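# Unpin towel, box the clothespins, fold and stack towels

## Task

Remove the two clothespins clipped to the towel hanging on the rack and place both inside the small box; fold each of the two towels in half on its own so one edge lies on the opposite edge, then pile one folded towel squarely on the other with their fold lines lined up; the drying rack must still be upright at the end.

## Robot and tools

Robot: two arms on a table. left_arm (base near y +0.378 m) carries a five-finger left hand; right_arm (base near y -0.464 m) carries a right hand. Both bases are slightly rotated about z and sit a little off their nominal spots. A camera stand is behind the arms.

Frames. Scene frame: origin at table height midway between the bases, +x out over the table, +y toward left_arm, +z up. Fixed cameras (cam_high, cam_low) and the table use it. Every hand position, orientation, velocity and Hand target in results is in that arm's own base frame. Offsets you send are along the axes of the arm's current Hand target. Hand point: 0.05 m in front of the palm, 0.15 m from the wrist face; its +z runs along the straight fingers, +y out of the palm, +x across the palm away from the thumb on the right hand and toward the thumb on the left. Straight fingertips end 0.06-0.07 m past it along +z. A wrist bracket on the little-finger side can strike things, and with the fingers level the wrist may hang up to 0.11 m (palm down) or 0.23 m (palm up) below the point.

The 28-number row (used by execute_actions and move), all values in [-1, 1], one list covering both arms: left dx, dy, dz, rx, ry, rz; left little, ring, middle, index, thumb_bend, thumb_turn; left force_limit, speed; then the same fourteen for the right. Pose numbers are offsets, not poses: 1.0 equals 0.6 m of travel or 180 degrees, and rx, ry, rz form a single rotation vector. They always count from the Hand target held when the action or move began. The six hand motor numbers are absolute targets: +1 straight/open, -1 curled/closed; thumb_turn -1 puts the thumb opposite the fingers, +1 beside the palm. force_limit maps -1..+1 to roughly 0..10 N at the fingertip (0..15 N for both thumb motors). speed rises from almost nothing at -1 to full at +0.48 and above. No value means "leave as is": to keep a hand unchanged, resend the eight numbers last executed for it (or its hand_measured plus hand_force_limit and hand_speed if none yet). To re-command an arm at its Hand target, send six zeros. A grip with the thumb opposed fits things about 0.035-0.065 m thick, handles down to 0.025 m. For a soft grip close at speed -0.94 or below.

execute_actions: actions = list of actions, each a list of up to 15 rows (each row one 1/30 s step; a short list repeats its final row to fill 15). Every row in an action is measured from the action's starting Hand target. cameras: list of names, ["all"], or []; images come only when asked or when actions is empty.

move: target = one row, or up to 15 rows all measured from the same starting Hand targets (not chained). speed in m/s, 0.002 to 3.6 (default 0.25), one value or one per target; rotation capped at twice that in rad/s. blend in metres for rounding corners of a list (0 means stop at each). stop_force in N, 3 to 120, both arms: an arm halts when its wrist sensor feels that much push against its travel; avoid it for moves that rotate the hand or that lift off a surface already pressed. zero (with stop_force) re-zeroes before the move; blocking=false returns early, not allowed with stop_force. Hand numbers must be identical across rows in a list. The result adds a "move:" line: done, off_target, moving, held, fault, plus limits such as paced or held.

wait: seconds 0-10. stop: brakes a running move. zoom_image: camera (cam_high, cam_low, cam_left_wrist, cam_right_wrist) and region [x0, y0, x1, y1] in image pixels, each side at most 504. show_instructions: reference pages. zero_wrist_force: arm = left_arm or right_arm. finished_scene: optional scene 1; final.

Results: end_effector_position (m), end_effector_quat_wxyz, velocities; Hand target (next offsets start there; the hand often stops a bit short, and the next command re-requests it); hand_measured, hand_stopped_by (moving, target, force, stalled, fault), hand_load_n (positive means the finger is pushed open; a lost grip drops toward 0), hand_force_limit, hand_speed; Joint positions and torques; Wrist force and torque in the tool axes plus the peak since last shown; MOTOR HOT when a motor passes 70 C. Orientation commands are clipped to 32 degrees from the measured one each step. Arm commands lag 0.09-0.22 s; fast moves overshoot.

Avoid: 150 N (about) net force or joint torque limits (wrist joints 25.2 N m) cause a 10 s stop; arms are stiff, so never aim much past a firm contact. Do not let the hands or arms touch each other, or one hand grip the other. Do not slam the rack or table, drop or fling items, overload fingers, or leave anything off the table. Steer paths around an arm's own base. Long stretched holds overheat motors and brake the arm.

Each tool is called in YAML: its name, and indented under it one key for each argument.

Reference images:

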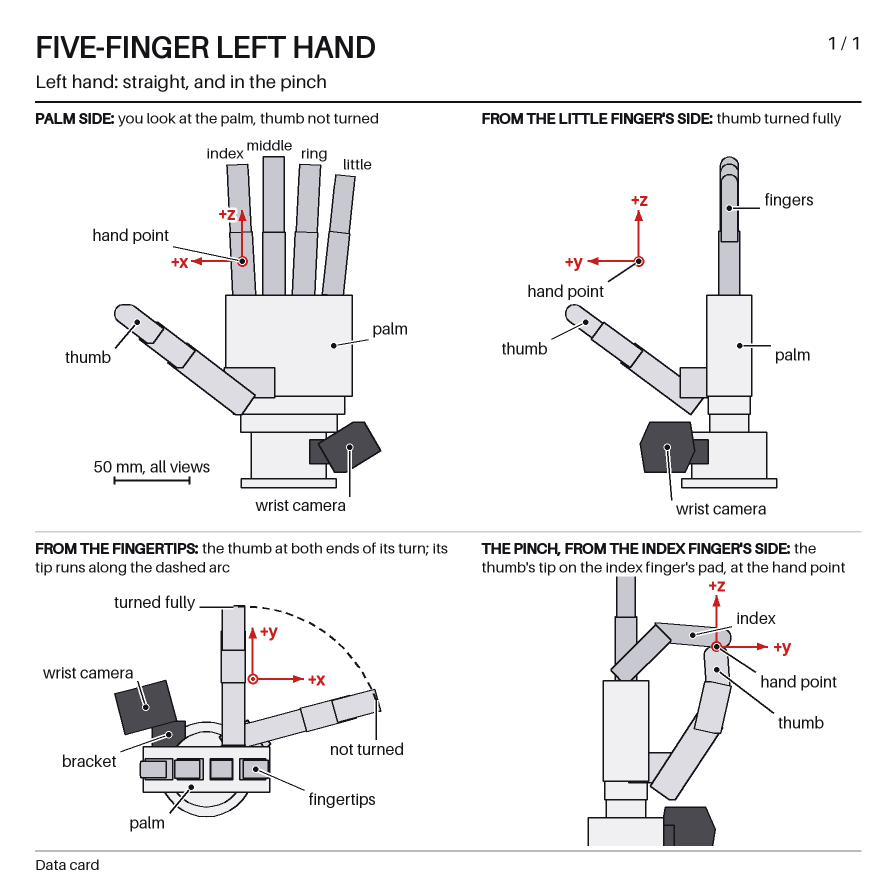

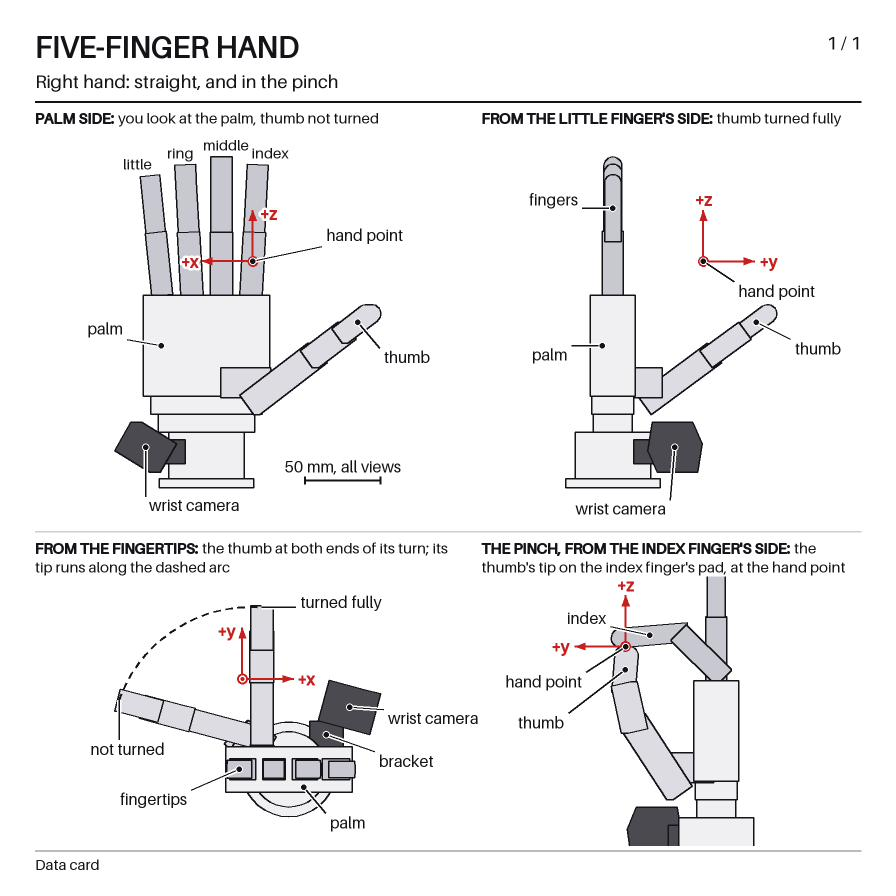

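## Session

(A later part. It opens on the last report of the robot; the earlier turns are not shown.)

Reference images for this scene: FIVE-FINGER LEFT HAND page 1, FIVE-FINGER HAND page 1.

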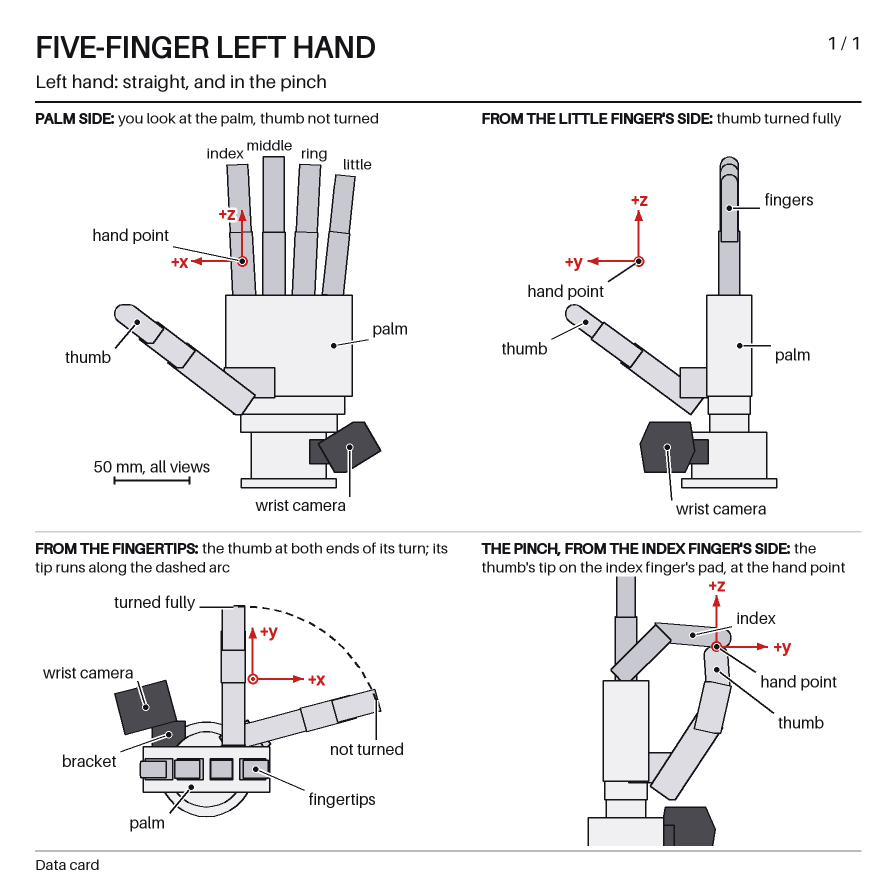

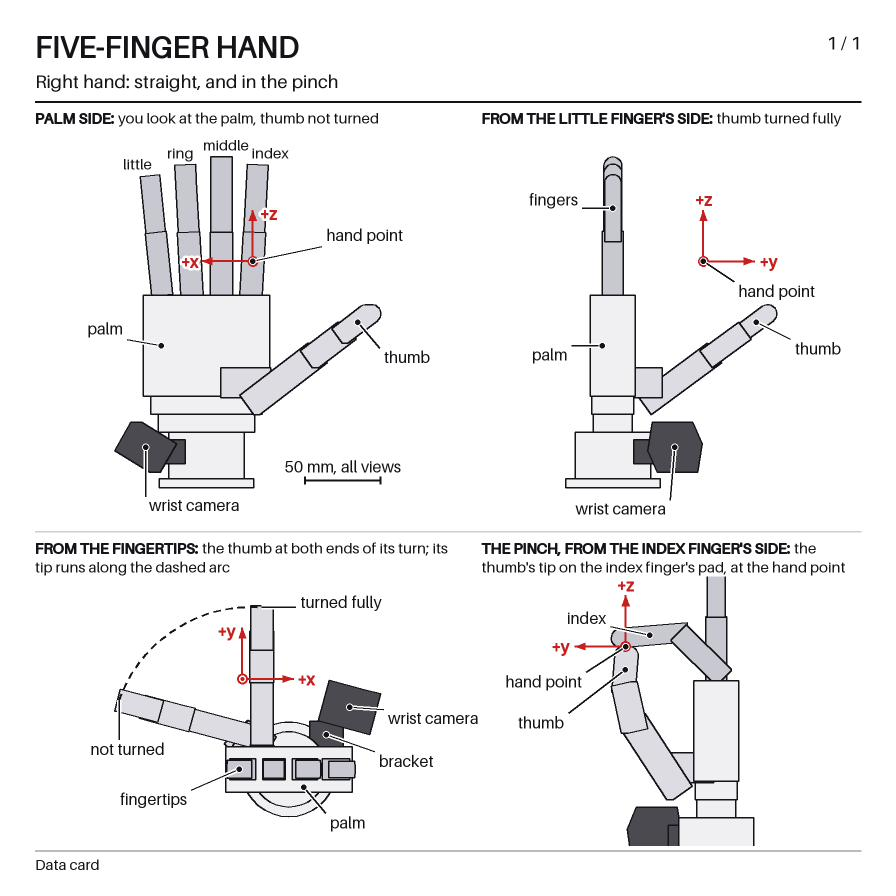

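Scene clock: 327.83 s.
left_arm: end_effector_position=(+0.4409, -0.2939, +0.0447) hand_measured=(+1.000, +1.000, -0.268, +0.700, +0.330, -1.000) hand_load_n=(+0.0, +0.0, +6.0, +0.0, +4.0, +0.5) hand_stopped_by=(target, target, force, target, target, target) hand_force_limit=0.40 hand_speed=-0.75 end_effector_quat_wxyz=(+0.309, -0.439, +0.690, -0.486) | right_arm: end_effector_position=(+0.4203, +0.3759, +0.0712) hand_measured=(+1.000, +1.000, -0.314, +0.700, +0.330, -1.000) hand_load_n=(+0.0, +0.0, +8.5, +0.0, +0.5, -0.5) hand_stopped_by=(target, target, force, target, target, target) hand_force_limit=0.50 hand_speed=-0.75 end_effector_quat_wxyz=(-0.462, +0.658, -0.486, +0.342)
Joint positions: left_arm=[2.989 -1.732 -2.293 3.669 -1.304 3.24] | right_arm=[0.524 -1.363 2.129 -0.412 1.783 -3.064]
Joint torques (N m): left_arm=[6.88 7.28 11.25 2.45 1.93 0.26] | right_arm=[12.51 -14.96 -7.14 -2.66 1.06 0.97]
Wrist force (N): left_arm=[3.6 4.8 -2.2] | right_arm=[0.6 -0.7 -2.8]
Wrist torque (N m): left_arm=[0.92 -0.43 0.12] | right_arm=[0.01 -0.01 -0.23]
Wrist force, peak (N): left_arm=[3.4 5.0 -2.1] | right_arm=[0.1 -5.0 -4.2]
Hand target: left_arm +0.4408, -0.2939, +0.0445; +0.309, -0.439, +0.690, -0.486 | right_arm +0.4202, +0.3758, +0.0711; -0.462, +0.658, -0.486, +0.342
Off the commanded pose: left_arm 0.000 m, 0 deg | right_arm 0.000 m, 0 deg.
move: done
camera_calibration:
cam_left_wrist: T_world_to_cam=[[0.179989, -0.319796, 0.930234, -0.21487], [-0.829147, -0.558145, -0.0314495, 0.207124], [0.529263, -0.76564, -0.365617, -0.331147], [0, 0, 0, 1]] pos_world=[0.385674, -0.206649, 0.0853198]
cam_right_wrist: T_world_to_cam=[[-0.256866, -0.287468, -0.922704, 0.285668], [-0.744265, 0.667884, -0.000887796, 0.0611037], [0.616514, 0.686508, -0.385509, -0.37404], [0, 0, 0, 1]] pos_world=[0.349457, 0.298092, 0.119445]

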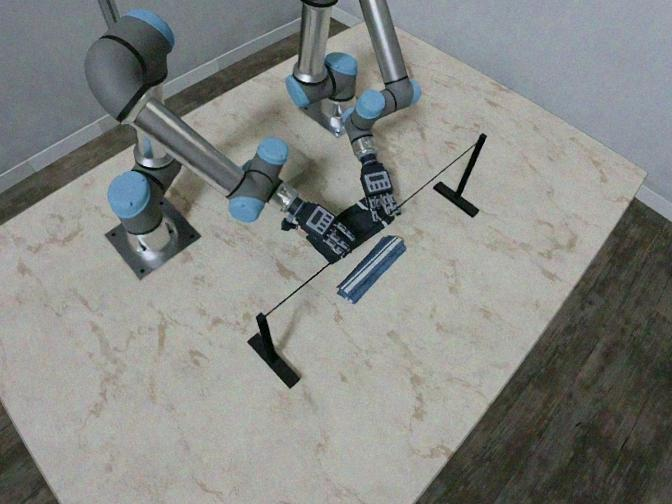

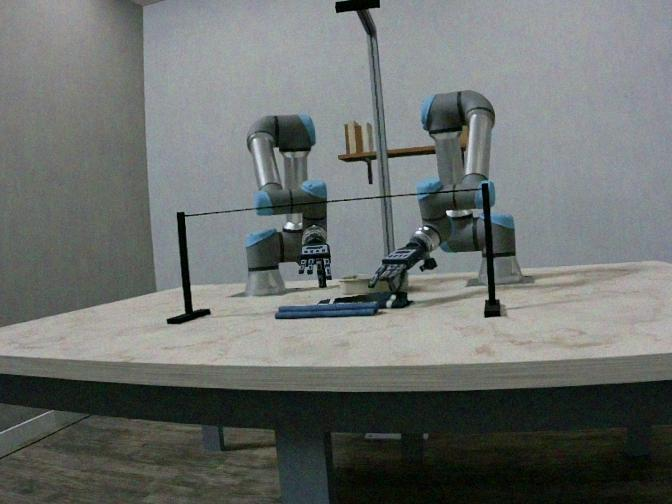

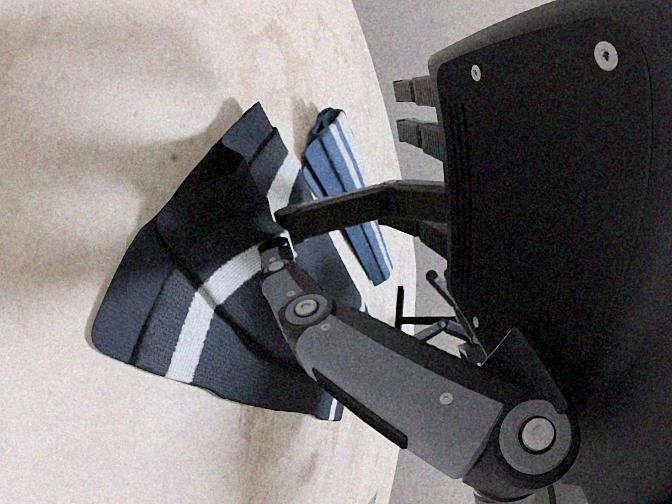

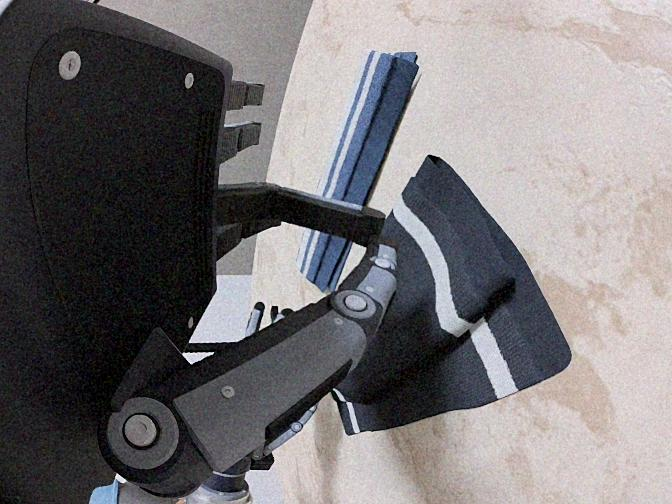

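move:
  target: [0,0,0,0,0,0,1,1,-0.4,0.7,0.33,-1,0.4,-0.75,-0.035,-0.13,-0.13,0,0,0,1,1,0.0,0.7,0.33,-1,0.5,-0.3]
  speed: 0.15
  cameras: ["all"]

zoom_image:
  camera: "cam_high"
  region: [290, 190, 410, 280]

zoom_image:
  camera: "cam_right_wrist"
  region: [280, 100, 520, 340]

Scene clock: 329.23 s.
left_arm: end_effector_position=(+0.4408, -0.2939, +0.0445) hand_measured=(+1.000, +1.000, -0.268, +0.700, +0.330, -1.000) hand_load_n=(+0.0, -0.5, +6.0, +0.0, +4.0, +0.5) hand_stopped_by=(target, target, force, target, target, target) hand_force_limit=0.40 hand_speed=-0.75 end_effector_quat_wxyz=(+0.309, -0.439, +0.690, -0.486) | right_arm: end_effector_position=(+0.3692, +0.3823, +0.1710) hand_measured=(+1.000, +1.000, +0.000, +0.700, +0.330, -1.000) hand_load_n=(-0.5, -0.5, +0.0, +0.0, +0.0, +0.0) hand_stopped_by=(target, target, target, target, target, target) hand_force_limit=0.50 hand_speed=-0.30 end_effector_quat_wxyz=(-0.462, +0.658, -0.486, +0.342)
Joint positions: left_arm=[2.989 -1.732 -2.293 3.669 -1.304 3.24] | right_arm=[0.627 -1.576 2.057 -0.117 1.879 -3.027]
Joint torques (N m): left_arm=[7.38 8.08 5.37 2.56 1.96 1.55] | right_arm=[-13.25 -20 -10.67 0.12 -1.24 -1.63]
Wrist force (N): left_arm=[3.5 4.8 -2.1] | right_arm=[0.3 -0.6 -2.7]
Wrist torque (N m): left_arm=[0.91 -0.41 0.12] | right_arm=[-0.01 0.03 -0.23]
Wrist force, peak (N): left_arm=[3.5 4.9 -2.4] | right_arm=[0.0 -1.7 -3.7]
Hand target: left_arm +0.4408, -0.2939, +0.0445; +0.309, -0.439, +0.690, -0.486 | right_arm +0.3692, +0.3822, +0.1709; -0.462, +0.658, -0.486, +0.342
Off the commanded pose: left_arm 0.000 m, 0 deg | right_arm 0.000 m, 0 deg.
move: done
camera_calibration:
cam_left_wrist: T_world_to_cam=[[0.180253, -0.319881, 0.930153, -0.214796], [-0.829134, -0.558175, -0.0312805, 0.207091], [0.529194, -0.765583, -0.365837, -0.331162], [0, 0, 0, 1]] pos_world=[0.385673, -0.206648, 0.0851197]
cam_right_wrist: T_world_to_cam=[[-0.256986, -0.287502, -0.92266, 0.36653], [-0.74438, 0.667756, -0.000743207, 0.0190019], [0.616325, 0.686618, -0.385615, -0.308471], [0, 0, 0, 1]] pos_world=[0.298456, 0.304491, 0.219245]

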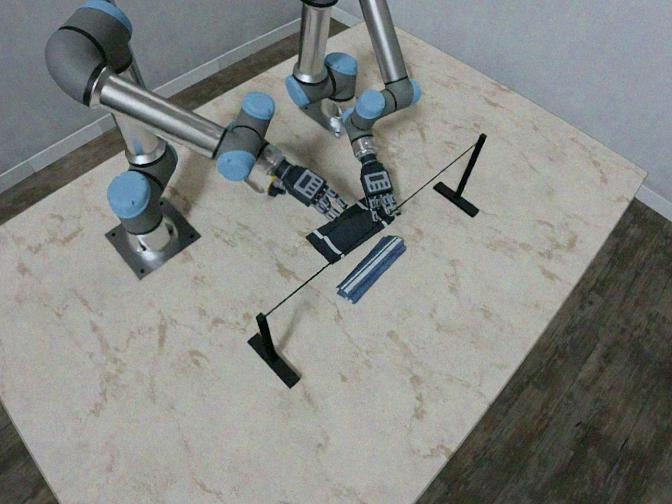

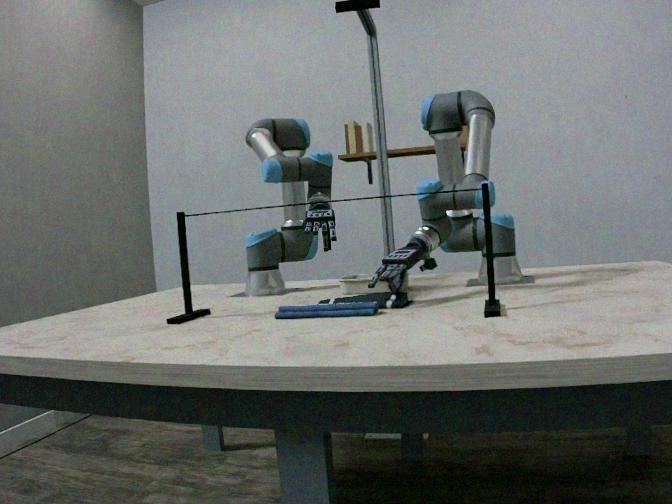

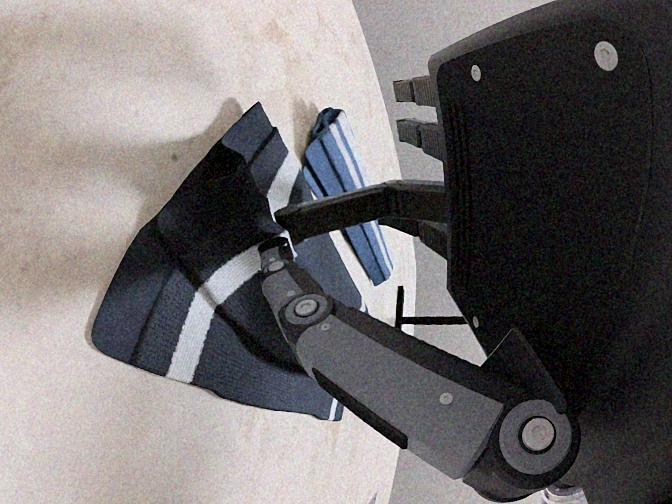

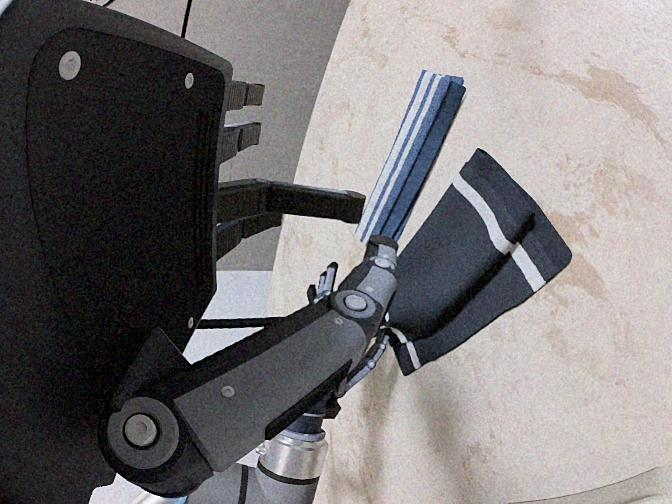

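Scaled by 4.200 from the camera's 672x504 image, which has a finer 960x720 frame.

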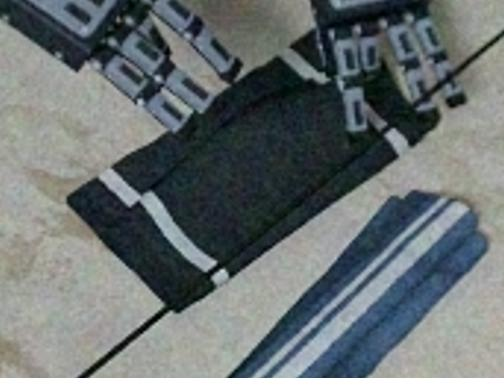

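Scaled by 2.100 from the camera's 672x504 image, which has a finer 960x720 frame.

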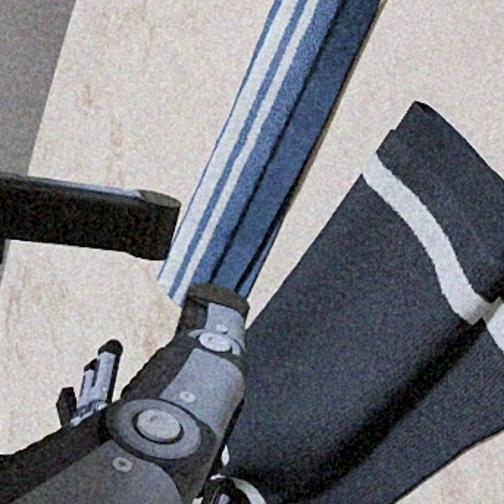

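zoom_image:
  camera: "cam_right_wrist"
  region: [380, 140, 590, 350]

zoom_image:
  camera: "cam_high"
  region: [300, 220, 350, 270]

Scaled by 2.400 from the camera's 672x504 image, which has a finer 960x720 frame.

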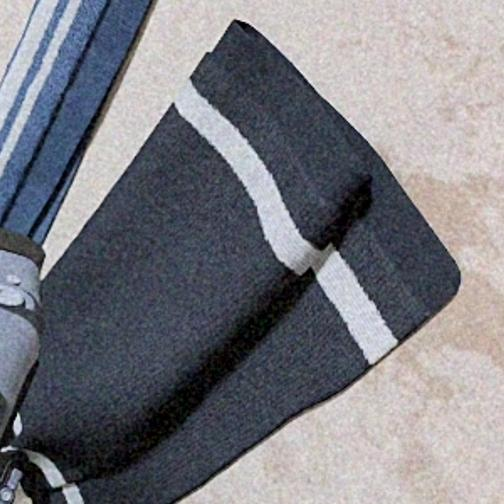

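Scaled by 10.080 from the camera's 672x504 image, which has a finer 960x720 frame.

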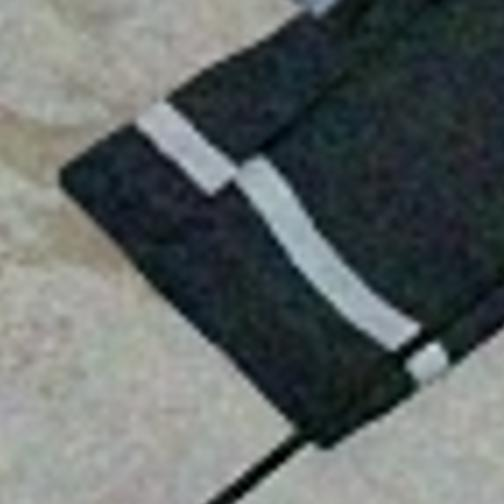

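move:
  target: [0,0,0,0,0,0,1,1,-0.4,0.7,0.33,-1,0.4,-0.75,0.0372,0.1767,0.1527,0,0,0,1,1,0.0,0.7,0.25,-1,0.3,-0.3]
  speed: 0.15

move:
  target: [0,0,0,0,0,0,1,1,-0.4,0.7,0.33,-1,0.4,-0.75,0,0.0376,0.0137,0,0,0,1,1,0.0,0.7,0.25,-1,0.3,-0.3]
  speed: 0.012
  stop_force: 4

execute_actions:
  actions:
    - [[0,0,0,0,0,0,1,1,-0.4,0.7,0.33,-1,0.4,-0.75,0,0,0,0,0,0,1,1,-0.25,0.7,0.25,-1,0.3,-0.75]]
  cameras: ["cam_left_wrist","cam_right_wrist"]

Scene clock: 331.03 s.
left_arm: end_effector_position=(+0.4408, -0.2939, +0.0445) hand_measured=(+1.000, +1.000, -0.268, +0.700, +0.330, -1.000) hand_load_n=(+0.0, +0.0, +6.0, +0.0, +4.0, +0.5) hand_stopped_by=(target, target, force, target, target, target) hand_force_limit=0.40 hand_speed=-0.75 end_effector_quat_wxyz=(+0.309, -0.439, +0.690, -0.486) | right_arm: end_effector_position=(+0.4237, +0.3754, +0.0401) hand_measured=(+1.000, +1.000, +0.000, +0.700, +0.250, -1.000) hand_load_n=(-0.5, +0.0, +0.0, +0.0, +0.0, +0.0) hand_stopped_by=(target, target, target, target, target, target) hand_force_limit=0.30 hand_speed=-0.30 end_effector_quat_wxyz=(-0.462, +0.658, -0.486, +0.342)
Joint positions: left_arm=[2.989 -1.732 -2.293 3.669 -1.304 3.24] | right_arm=[0.518 -1.296 2.152 -0.501 1.778 -3.066]
Joint torques (N m): left_arm=[7.99 7.49 5.55 2.41 1.77 1.52] | right_arm=[10.95 -18.42 -21.43 -1.75 1.59 1.65]
Wrist force (N): left_arm=[3.2 4.7 -2.0] | right_arm=[0.1 -0.6 -2.7]
Wrist torque (N m): left_arm=[0.89 -0.36 0.10] | right_arm=[0.02 0.06 -0.04]
Wrist force, peak (N): left_arm=[3.5 5.0 -2.1] | right_arm=[0.3 -1.9 -3.6]
Hand target: left_arm +0.4408, -0.2939, +0.0445; +0.309, -0.439, +0.690, -0.486 | right_arm +0.4237, +0.3755, +0.0401; -0.462, +0.658, -0.486, +0.342
Off the commanded pose: left_arm 0.000 m, 0 deg | right_arm 0.000 m, 0 deg.
move: done

Scene clock: 333.43 s.
left_arm: end_effector_position=(+0.4408, -0.2939, +0.0445) hand_measured=(+1.000, +1.000, -0.268, +0.700, +0.330, -1.000) hand_load_n=(+0.0, -0.5, +6.5, +0.0, +4.0, +0.5) hand_stopped_by=(target, target, force, target, target, target) hand_force_limit=0.40 hand_speed=-0.75 end_effector_quat_wxyz=(+0.309, -0.439, +0.690, -0.486) | right_arm: end_effector_position=(+0.4238, +0.3755, +0.0242) hand_measured=(+1.000, +1.000, +0.000, +0.700, +0.250, -1.000) hand_load_n=(+0.0, +0.0, +0.5, +0.0, +0.0, +0.0) hand_stopped_by=(target, target, target, target, target, target) hand_force_limit=0.30 hand_speed=-0.30 end_effector_quat_wxyz=(-0.462, +0.658, -0.486, +0.342)
Joint positions: left_arm=[2.989 -1.732 -2.293 3.669 -1.304 3.24] | right_arm=[0.518 -1.261 2.164 -0.548 1.778 -3.066]
Joint torques (N m): left_arm=[6.95 7.87 5.51 2.44 1.63 1.58] | right_arm=[6.92 -33.95 -19.63 -0.54 0.66 1.28]
Wrist force (N): left_arm=[3.3 4.7 -2.0] | right_arm=[0.6 -4.9 -4.5]
Wrist torque (N m): left_arm=[0.91 -0.39 0.11] | right_arm=[0.07 0.04 -0.12]
Wrist force, peak (N): left_arm=[3.5 5.1 -2.1] | right_arm=[0.3 -6.5 -4.7]
Hand target: left_arm +0.4408, -0.2939, +0.0445; +0.309, -0.439, +0.690, -0.486 | right_arm +0.4238, +0.3755, +0.0242; -0.462, +0.658, -0.486, +0.342 (not the last commanded pose)
Off the commanded pose: left_arm 0.000 m, 0 deg | right_arm 0.008 m, 0 deg.
move: contact (right_arm)

Scene clock: 334.13 s.
left_arm: end_effector_position=(+0.4408, -0.2939, +0.0445) hand_measured=(+1.000, +1.000, -0.268, +0.700, +0.330, -1.000) hand_load_n=(+0.0, -0.5, +6.0, +0.0, +4.0, +0.5) hand_stopped_by=(target, target, force, target, target, target) hand_force_limit=0.40 hand_speed=-0.75 end_effector_quat_wxyz=(+0.309, -0.439, +0.690, -0.486) | right_arm: end_effector_position=(+0.4238, +0.3755, +0.0242) hand_measured=(+1.000, +1.000, -0.250, +0.700, +0.250, -1.000) hand_load_n=(+0.0, +0.0, +0.0, +0.0, +0.0, +0.0) hand_stopped_by=(target, target, target, target, target, target) hand_force_limit=0.30 hand_speed=-0.75 end_effector_quat_wxyz=(-0.462, +0.658, -0.486, +0.342)
Joint positions: left_arm=[2.989 -1.732 -2.293 3.669 -1.304 3.24] | right_arm=[0.518 -1.261 2.164 -0.548 1.778 -3.066]
Joint torques (N m): left_arm=[6.36 7.98 5.38 2.45 1.63 1.61] | right_arm=[6.94 -32.05 -14.93 -1.41 1.42 1.46]
Wrist force (N): left_arm=[3.3 4.7 -2.2] | right_arm=[0.3 -1.1 -2.8]
Wrist torque (N m): left_arm=[0.91 -0.38 0.11] | right_arm=[-0.03 0.03 -0.05]
Wrist force, peak (N): left_arm=[3.6 5.0 -2.1] | right_arm=[0.8 -5.0 -4.5]
Hand target: left_arm +0.4408, -0.2939, +0.0445; +0.309, -0.439, +0.690, -0.486 | right_arm +0.4238, +0.3755, +0.0242; -0.462, +0.658, -0.486, +0.342
Off the commanded pose: left_arm 0.000 m, 0 deg | right_arm 0.000 m, 0 deg.
camera_calibration:
cam_left_wrist: T_world_to_cam=[[0.180253, -0.319881, 0.930153, -0.214778], [-0.829134, -0.558175, -0.0312805, 0.207008], [0.529194, -0.765583, -0.365837, -0.33111], [0, 0, 0, 1]] pos_world=[0.385573, -0.206648, 0.0851197]
cam_right_wrist: T_world_to_cam=[[-0.256999, -0.287609, -0.922623, 0.243197], [-0.74431, 0.667834, -0.000854311, 0.0638956], [0.616404, 0.686497, -0.385703, -0.394055], [0, 0, 0, 1]] pos_world=[0.352957, 0.297792, 0.072445]
Images, in order (width x height): cam_left_wrist 672x504, cam_right_wrist 672x504.

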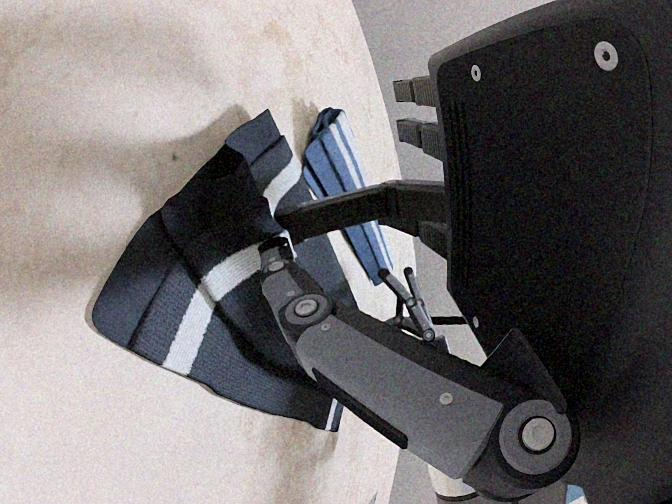

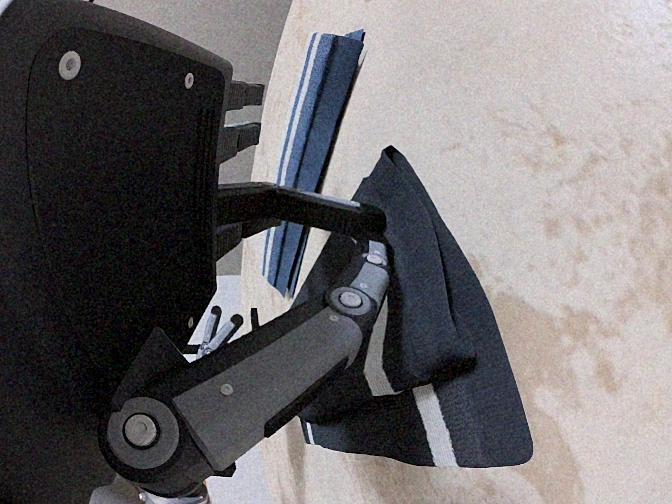

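move:
  target: [0,0,0,0,0,0,1,1,-0.4,0.7,0.33,-1,0.4,-0.75,0,-0.04,-0.015,0,0,0,1,1,0.15,0.7,0.25,-1,0.3,-0.3]
  speed: 0.15

move:
  target: [0,0,0,0,0,0,1,1,-0.4,0.7,0.33,-1,0.4,-0.75,-0.035,-0.13,-0.13,0,0,0,1,1,0.15,0.7,0.25,-1,0.3,-0.3]
  speed: 0.15
  cameras: ["all"]

zoom_image:
  camera: "cam_high"
  region: [290, 190, 410, 280]

zoom_image:
  camera: "cam_right_wrist"
  region: [380, 140, 590, 400]

Scene clock: 335.07 s.
left_arm: end_effector_position=(+0.4408, -0.2939, +0.0445) hand_measured=(+1.000, +1.000, -0.268, +0.700, +0.330, -1.000) hand_load_n=(+0.0, +0.0, +6.0, +0.0, +3.5, +0.5) hand_stopped_by=(target, target, force, target, target, target) hand_force_limit=0.40 hand_speed=-0.75 end_effector_quat_wxyz=(+0.309, -0.439, +0.690, -0.486) | right_arm: end_effector_position=(+0.4236, +0.3755, +0.0499) hand_measured=(+1.000, +1.000, +0.150, +0.700, +0.250, -1.000) hand_load_n=(+0.0, +0.0, +0.0, +0.0, +0.0, +0.0) hand_stopped_by=(target, target, target, target, target, target) hand_force_limit=0.30 hand_speed=-0.30 end_effector_quat_wxyz=(-0.462, +0.658, -0.486, +0.342)
Joint positions: left_arm=[2.989 -1.732 -2.293 3.669 -1.304 3.24] | right_arm=[0.518 -1.317 2.145 -0.473 1.778 -3.066]
Joint torques (N m): left_arm=[7.03 7.82 5.94 2.17 1.75 1.52] | right_arm=[11.87 -15.76 -5.22 -3.29 1.65 1.75]
Wrist force (N): left_arm=[3.3 4.9 -2.3] | right_arm=[0.5 -0.7 -2.5]
Wrist torque (N m): left_arm=[0.94 -0.39 0.10] | right_arm=[0.00 -0.01 -0.04]
Wrist force, peak (N): left_arm=[3.4 5.1 -2.1] | right_arm=[0.5 -1.1 -2.9]
Hand target: left_arm +0.4408, -0.2939, +0.0445; +0.309, -0.439, +0.690, -0.486 | right_arm +0.4235, +0.3755, +0.0498; -0.462, +0.658, -0.486, +0.342
Off the commanded pose: left_arm 0.000 m, 0 deg | right_arm 0.000 m, 0 deg.
move: done

Scene clock: 336.30 s.
left_arm: end_effector_position=(+0.4408, -0.2939, +0.0445) hand_measured=(+1.000, +1.000, -0.268, +0.700, +0.330, -1.000) hand_load_n=(+0.0, -0.5, +6.5, +0.0, +4.0, +0.5) hand_stopped_by=(target, target, force, target, target, target) hand_force_limit=0.40 hand_speed=-0.75 end_effector_quat_wxyz=(+0.309, -0.439, +0.690, -0.486) | right_arm: end_effector_position=(+0.3725, +0.3819, +0.1497) hand_measured=(+1.000, +1.000, +0.150, +0.700, +0.250, -1.000) hand_load_n=(+0.0, +0.0, +0.0, +0.0, +0.0, +0.0) hand_stopped_by=(target, target, target, target, target, target) hand_force_limit=0.30 hand_speed=-0.30 end_effector_quat_wxyz=(-0.462, +0.658, -0.486, +0.342)
Joint positions: left_arm=[2.989 -1.732 -2.293 3.669 -1.304 3.24] | right_arm=[0.62 -1.544 2.088 -0.18 1.873 -3.029]
Joint torques (N m): left_arm=[6.93 8.01 5.91 2.05 1.51 1.58] | right_arm=[-12.96 -22.02 -9.22 -0.03 -1.07 -1.76]
Wrist force (N): left_arm=[3.5 5.0 -2.0] | right_arm=[0.1 -1.1 -2.5]
Wrist torque (N m): left_arm=[0.93 -0.42 0.12] | right_arm=[-0.08 0.06 -0.26]
Wrist force, peak (N): left_arm=[3.4 5.0 -2.2] | right_arm=[0.2 -1.8 -3.5]
Hand target: left_arm +0.4408, -0.2939, +0.0445; +0.309, -0.439, +0.690, -0.486 | right_arm +0.3725, +0.3818, +0.1497; -0.462, +0.658, -0.486, +0.342
Off the commanded pose: left_arm 0.000 m, 0 deg | right_arm 0.000 m, 0 deg.
move: done
camera_calibration:
cam_left_wrist: T_world_to_cam=[[0.180253, -0.319881, 0.930153, -0.214796], [-0.829134, -0.558175, -0.0312805, 0.207091], [0.529194, -0.765583, -0.365837, -0.331162], [0, 0, 0, 1]] pos_world=[0.385673, -0.206648, 0.0851197]
cam_right_wrist: T_world_to_cam=[[-0.256911, -0.287423, -0.922705, 0.347601], [-0.744335, 0.667806, -0.00077484, 0.0216204], [0.616411, 0.686603, -0.385505, -0.318556], [0, 0, 0, 1]] pos_world=[0.301757, 0.304191, 0.197945]

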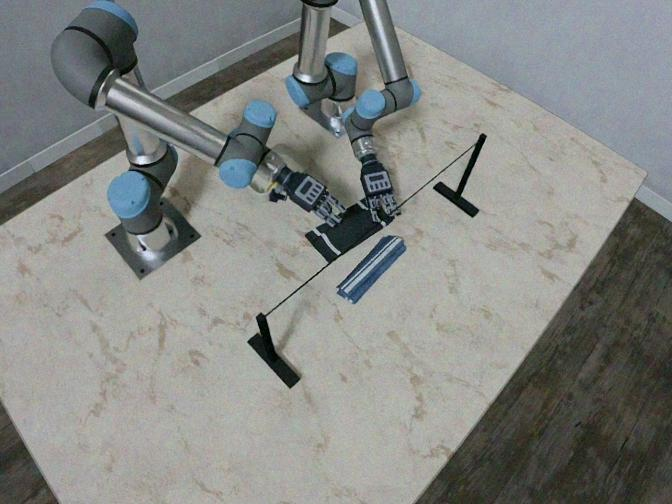

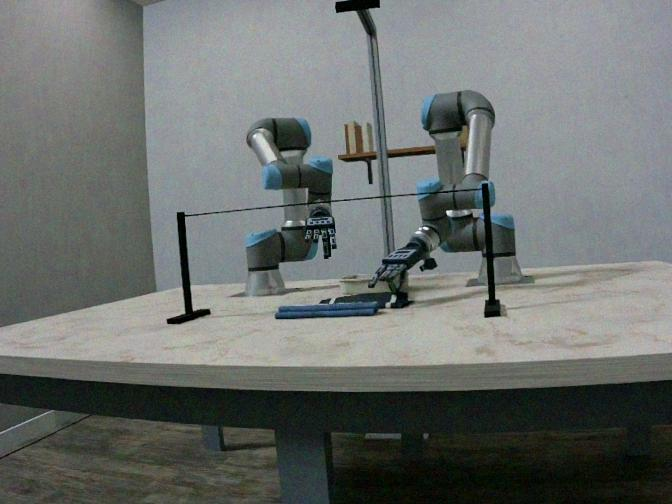

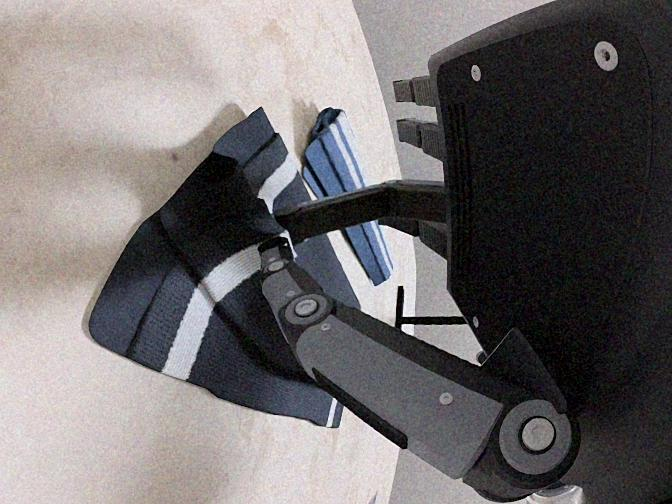

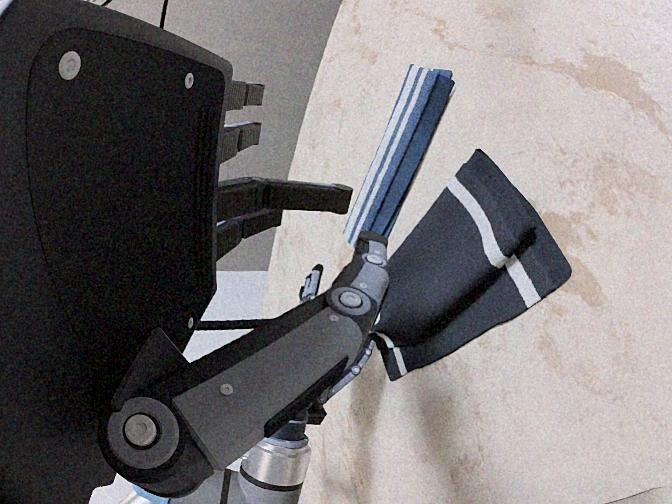

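Scaled by 4.200 from the camera's 672x504 image, which has a finer 960x720 frame.

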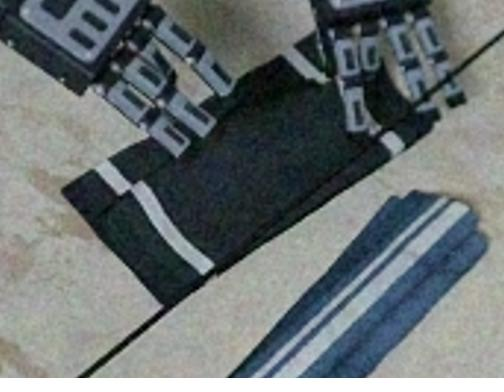

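Scaled by 1.938 from the camera's 672x504 image, which has a finer 960x720 frame.

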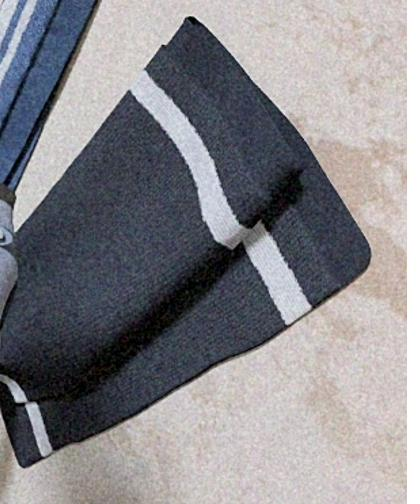

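move:
  target: [0,0,0,0,0,0,1,1,-0.4,0.7,0.33,-1,0.4,-0.75,0.0357,0.1445,0.1375,0,0,0,1,1,-0.05,0.7,0.31,-1,0.3,-0.3]
  speed: 0.15

move:
  target: [0,0,0,0,0,0,1,1,-0.4,0.7,0.33,-1,0.4,-0.75,0,0.0376,0.0137,0,0,0,1,1,-0.05,0.7,0.31,-1,0.3,-0.3]
  speed: 0.012
  stop_force: 5
  cameras: ["cam_right_wrist"]

Scene clock: 337.87 s.
left_arm: end_effector_position=(+0.4408, -0.2939, +0.0445) hand_measured=(+1.000, +1.000, -0.268, +0.700, +0.330, -1.000) hand_load_n=(+0.0, +0.0, +6.5, +0.0, +4.0, +0.5) hand_stopped_by=(target, target, force, target, target, target) hand_force_limit=0.40 hand_speed=-0.75 end_effector_quat_wxyz=(+0.309, -0.439, +0.690, -0.486) | right_arm: end_effector_position=(+0.4248, +0.3753, +0.0401) hand_measured=(+1.000, +1.000, -0.050, +0.700, +0.310, -1.000) hand_load_n=(+0.0, +0.0, +0.0, +0.0, +0.0, +0.0) hand_stopped_by=(target, target, target, target, target, target) hand_force_limit=0.30 hand_speed=-0.30 end_effector_quat_wxyz=(-0.462, +0.658, -0.486, +0.342)
Joint positions: left_arm=[2.989 -1.732 -2.293 3.669 -1.304 3.24] | right_arm=[0.516 -1.295 2.151 -0.501 1.776 -3.067]
Joint torques (N m): left_arm=[5.86 6.91 6.61 2.01 1.5 1.75] | right_arm=[12.41 -18.96 -20.45 -1.73 1.6 1.78]
Wrist force (N): left_arm=[3.3 5.0 -2.2] | right_arm=[0.3 -0.8 -2.5]
Wrist torque (N m): left_arm=[0.94 -0.39 0.11] | right_arm=[-0.01 0.02 -0.04]
Wrist force, peak (N): left_arm=[3.5 4.9 -2.2] | right_arm=[0.2 -1.8 -3.5]
Hand target: left_arm +0.4408, -0.2939, +0.0445; +0.309, -0.439, +0.690, -0.486 | right_arm +0.4248, +0.3754, +0.0401; -0.462, +0.658, -0.486, +0.342
Off the commanded pose: left_arm 0.000 m, 0 deg | right_arm 0.000 m, 0 deg.
move: done

Scene clock: 340.27 s.
left_arm: end_effector_position=(+0.4408, -0.2939, +0.0445) hand_measured=(+1.000, +1.000, -0.268, +0.700, +0.330, -1.000) hand_load_n=(+0.0, +0.0, +6.0, +0.0, +4.0, +0.5) hand_stopped_by=(target, target, force, target, target, target) hand_force_limit=0.40 hand_speed=-0.75 end_effector_quat_wxyz=(+0.309, -0.439, +0.690, -0.486) | right_arm: end_effector_position=(+0.4249, +0.3755, +0.0242) hand_measured=(+1.000, +1.000, -0.050, +0.700, +0.310, -1.000) hand_load_n=(+0.0, -0.5, -0.5, +0.0, +0.0, +0.0) hand_stopped_by=(target, target, target, target, target, target) hand_force_limit=0.30 hand_speed=-0.30 end_effector_quat_wxyz=(-0.462, +0.658, -0.486, +0.342)
Joint positions: left_arm=[2.989 -1.732 -2.293 3.669 -1.304 3.24] | right_arm=[0.516 -1.26 2.163 -0.548 1.776 -3.067]
Joint torques (N m): left_arm=[6.14 8.65 5.6 1.73 1.51 1.45] | right_arm=[7.35 -33.15 -18.81 -0.31 0.29 1.15]
Wrist force (N): left_arm=[3.5 4.9 -2.2] | right_arm=[0.3 -5.4 -4.7]
Wrist torque (N m): left_arm=[0.94 -0.43 0.12] | right_arm=[0.08 0.08 -0.15]
Wrist force, peak (N): left_arm=[3.4 5.1 -2.2] | right_arm=[0.7 -7.5 -5.4]
Hand target: left_arm +0.4408, -0.2939, +0.0445; +0.309, -0.439, +0.690, -0.486 | right_arm +0.4249, +0.3755, +0.0242; -0.462, +0.658, -0.486, +0.342 (not the last commanded pose)
Off the commanded pose: left_arm 0.000 m, 0 deg | right_arm 0.008 m, 0 deg.
move: contact (right_arm)
camera_calibration:
cam_right_wrist: T_world_to_cam=[[-0.256941, -0.287547, -0.922658, 0.243414], [-0.74431, 0.667834, -0.000856164, 0.0647812], [0.616429, 0.686523, -0.385618, -0.394687], [0, 0, 0, 1]] pos_world=[0.354057, 0.297692, 0.0724451]
Images, in order (width x height): cam_right_wrist 672x504.

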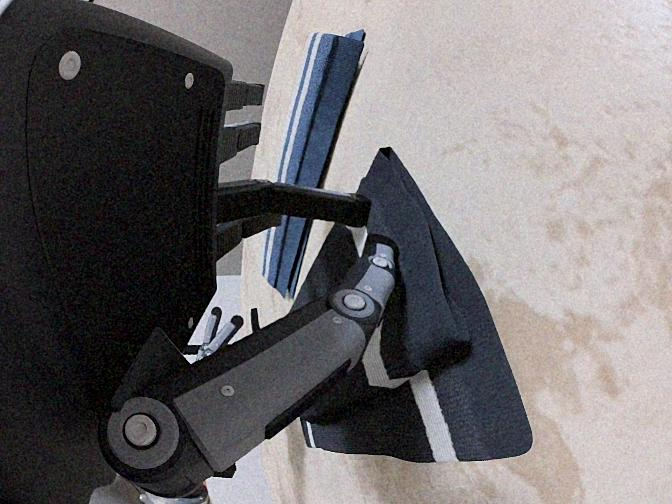

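move:
  target: [0,0,0,0,0,0,1,1,-0.4,0.7,0.33,-1,0.4,-0.75,0,-0.0078,-0.0029,0,0,0,1,1,-0.05,0.7,0.31,-1,0.3,-0.3]
  speed: 0.05

execute_actions:
  actions:
    - [[0,0,0,0,0,0,1,1,-0.4,0.7,0.33,-1,0.4,-0.75,0,0,0,0,0,0,1,1,-0.05,0.7,0.37,-1,0.3,-0.3]]

move:
  target: [0,0,0,0,0,0,1,1,-0.4,0.7,0.33,-1,0.4,-0.75,0,0.0188,0.0068,0,0,0,1,1,-0.05,0.7,0.37,-1,0.3,-0.3]
  speed: 0.012
  stop_force: 6

execute_actions:
  actions:
    - [[0,0,0,0,0,0,1,1,-0.4,0.7,0.33,-1,0.4,-0.75,0,0,0,0,0,0,1,1,-0.25,0.7,0.37,-1,0.3,-0.75]]
  cameras: ["cam_right_wrist"]

Scene clock: 341.20 s.
left_arm: end_effector_position=(+0.4408, -0.2939, +0.0445) hand_measured=(+1.000, +1.000, -0.268, +0.700, +0.330, -1.000) hand_load_n=(+0.0, +0.0, +6.0, +0.0, +4.0, +0.5) hand_stopped_by=(target, target, force, target, target, target) hand_force_limit=0.40 hand_speed=-0.75 end_effector_quat_wxyz=(+0.309, -0.439, +0.690, -0.486) | right_arm: end_effector_position=(+0.4248, +0.3754, +0.0293) hand_measured=(+1.000, +1.000, -0.050, +0.700, +0.310, -1.000) hand_load_n=(+0.0, +0.0, +0.0, +0.0, +0.0, +0.0) hand_stopped_by=(target, target, target, target, target, target) hand_force_limit=0.30 hand_speed=-0.30 end_effector_quat_wxyz=(-0.462, +0.658, -0.486, +0.342)
Joint positions: left_arm=[2.989 -1.732 -2.293 3.669 -1.304 3.24] | right_arm=[0.516 -1.271 2.159 -0.533 1.776 -3.067]
Joint torques (N m): left_arm=[6.29 8.13 6.17 1.72 1.47 1.46] | right_arm=[12.84 -19.3 -17.06 -1.84 1.65 1.58]
Wrist force (N): left_arm=[3.4 4.9 -2.3] | right_arm=[0.4 -0.7 -3.0]
Wrist torque (N m): left_arm=[0.94 -0.41 0.11] | right_arm=[0.03 0.02 -0.04]
Wrist force, peak (N): left_arm=[3.5 4.8 -2.4] | right_arm=[0.3 -5.7 -4.9]
Hand target: left_arm +0.4408, -0.2939, +0.0445; +0.309, -0.439, +0.690, -0.486 | right_arm +0.4248, +0.3754, +0.0292; -0.462, +0.658, -0.486, +0.342
Off the commanded pose: left_arm 0.000 m, 0 deg | right_arm 0.000 m, 0 deg.
move: done

Scene clock: 341.90 s.
left_arm: end_effector_position=(+0.4408, -0.2939, +0.0445) hand_measured=(+1.000, +1.000, -0.268, +0.700, +0.330, -1.000) hand_load_n=(+0.0, +0.0, +6.0, +0.0, +4.0, +0.5) hand_stopped_by=(target, target, force, target, target, target) hand_force_limit=0.40 hand_speed=-0.75 end_effector_quat_wxyz=(+0.309, -0.439, +0.690, -0.486) | right_arm: end_effector_position=(+0.4248, +0.3755, +0.0292) hand_measured=(+1.000, +1.000, -0.050, +0.700, +0.370, -1.000) hand_load_n=(+0.0, +0.0, +0.0, +0.0, +0.0, +0.0) hand_stopped_by=(target, target, target, target, target, target) hand_force_limit=0.30 hand_speed=-0.30 end_effector_quat_wxyz=(-0.462, +0.658, -0.486, +0.342)
Joint positions: left_arm=[2.989 -1.732 -2.293 3.669 -1.304 3.24] | right_arm=[0.516 -1.271 2.159 -0.533 1.776 -3.067]
Joint torques (N m): left_arm=[5.19 7.89 6.67 1.85 1.33 1.55] | right_arm=[12.26 -16.68 -7.56 -2.72 1.8 1.86]
Wrist force (N): left_arm=[3.5 4.8 -2.2] | right_arm=[0.4 -0.9 -2.5]
Wrist torque (N m): left_arm=[0.91 -0.42 0.12] | right_arm=[-0.02 0.01 -0.05]
Wrist force, peak (N): left_arm=[3.4 5.0 -2.2] | right_arm=[0.3 -0.8 -3.0]
Hand target: left_arm +0.4408, -0.2939, +0.0445; +0.309, -0.439, +0.690, -0.486 | right_arm +0.4248, +0.3754, +0.0292; -0.462, +0.658, -0.486, +0.342
Off the commanded pose: left_arm 0.000 m, 0 deg | right_arm 0.000 m, 0 deg.

Scene clock: 343.33 s.
left_arm: end_effector_position=(+0.4408, -0.2939, +0.0445) hand_measured=(+1.000, +1.000, -0.268, +0.700, +0.330, -1.000) hand_load_n=(-0.5, +0.0, +6.0, +0.0, +4.0, +0.5) hand_stopped_by=(target, target, force, target, target, target) hand_force_limit=0.40 hand_speed=-0.75 end_effector_quat_wxyz=(+0.309, -0.439, +0.690, -0.486) | right_arm: end_effector_position=(+0.4248, +0.3755, +0.0246) hand_measured=(+1.000, +1.000, -0.050, +0.700, +0.370, -1.000) hand_load_n=(+0.0, +0.0, -0.5, +0.0, -1.5, -0.5) hand_stopped_by=(target, target, target, target, target, target) hand_force_limit=0.30 hand_speed=-0.30 end_effector_quat_wxyz=(-0.462, +0.658, -0.486, +0.342)
Joint positions: left_arm=[2.989 -1.732 -2.293 3.669 -1.304 3.24] | right_arm=[0.516 -1.261 2.162 -0.547 1.776 -3.067]
Joint torques (N m): left_arm=[5.68 8.14 5.58 1.87 1.48 1.5] | right_arm=[11.44 -32.97 -18.8 -0.09 1.61 1.59]
Wrist force (N): left_arm=[3.4 4.9 -2.2] | right_arm=[0.3 -5.9 -5.2]
Wrist torque (N m): left_arm=[0.93 -0.41 0.11] | right_arm=[0.00 0.09 -0.16]
Wrist force, peak (N): left_arm=[3.5 5.0 -2.2] | right_arm=[0.5 -8.3 -6.3]
Hand target: left_arm +0.4408, -0.2939, +0.0445; +0.309, -0.439, +0.690, -0.486 | right_arm +0.4248, +0.3755, +0.0247; -0.462, +0.658, -0.486, +0.342 (not the last commanded pose)
Off the commanded pose: left_arm 0.000 m, 0 deg | right_arm 0.007 m, 0 deg.
move: contact (right_arm)

Scene clock: 344.03 s.
left_arm: end_effector_position=(+0.4408, -0.2939, +0.0445) hand_measured=(+1.000, +1.000, -0.268, +0.700, +0.330, -1.000) hand_load_n=(+0.0, +0.0, +6.0, +0.0, +3.5, +0.5) hand_stopped_by=(target, target, force, target, target, target) hand_force_limit=0.40 hand_speed=-0.75 end_effector_quat_wxyz=(+0.309, -0.439, +0.690, -0.486) | right_arm: end_effector_position=(+0.4248, +0.3755, +0.0247) hand_measured=(+1.000, +1.000, -0.250, +0.700, +0.370, -1.000) hand_load_n=(+0.0, +0.0, +1.0, +0.0, -1.0, -0.5) hand_stopped_by=(target, target, target, target, target, target) hand_force_limit=0.30 hand_speed=-0.75 end_effector_quat_wxyz=(-0.462, +0.658, -0.486, +0.342)
Joint positions: left_arm=[2.989 -1.732 -2.293 3.669 -1.304 3.24] | right_arm=[0.516 -1.261 2.162 -0.547 1.776 -3.067]
Joint torques (N m): left_arm=[5.98 7.13 6.89 1.59 1.52 1.56] | right_arm=[11.18 -32.92 -17.36 -1.45 1.65 1.47]
Wrist force (N): left_arm=[3.3 4.8 -2.1] | right_arm=[0.3 -3.6 -4.0]
Wrist torque (N m): left_arm=[0.91 -0.38 0.11] | right_arm=[-0.04 0.05 -0.10]
Wrist force, peak (N): left_arm=[3.4 4.9 -2.3] | right_arm=[0.2 -6.4 -5.1]
Hand target: left_arm +0.4408, -0.2939, +0.0445; +0.309, -0.439, +0.690, -0.486 | right_arm +0.4248, +0.3755, +0.0247; -0.462, +0.658, -0.486, +0.342
Off the commanded pose: left_arm 0.000 m, 0 deg | right_arm 0.000 m, 0 deg.
camera_calibration:
cam_right_wrist: T_world_to_cam=[[-0.256884, -0.287485, -0.922693, 0.243839], [-0.74431, 0.667834, -0.000858018, 0.0647817], [0.616453, 0.686549, -0.385534, -0.394516], [0, 0, 0, 1]] pos_world=[0.354057, 0.297692, 0.0729451]
Images, in order (width x height): cam_right_wrist 672x504.

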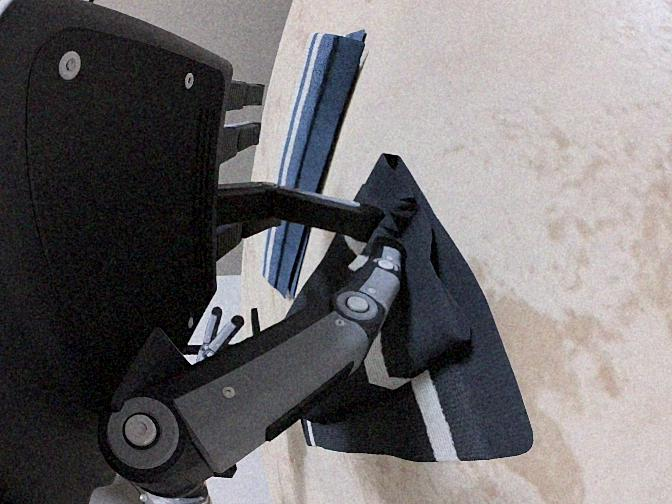

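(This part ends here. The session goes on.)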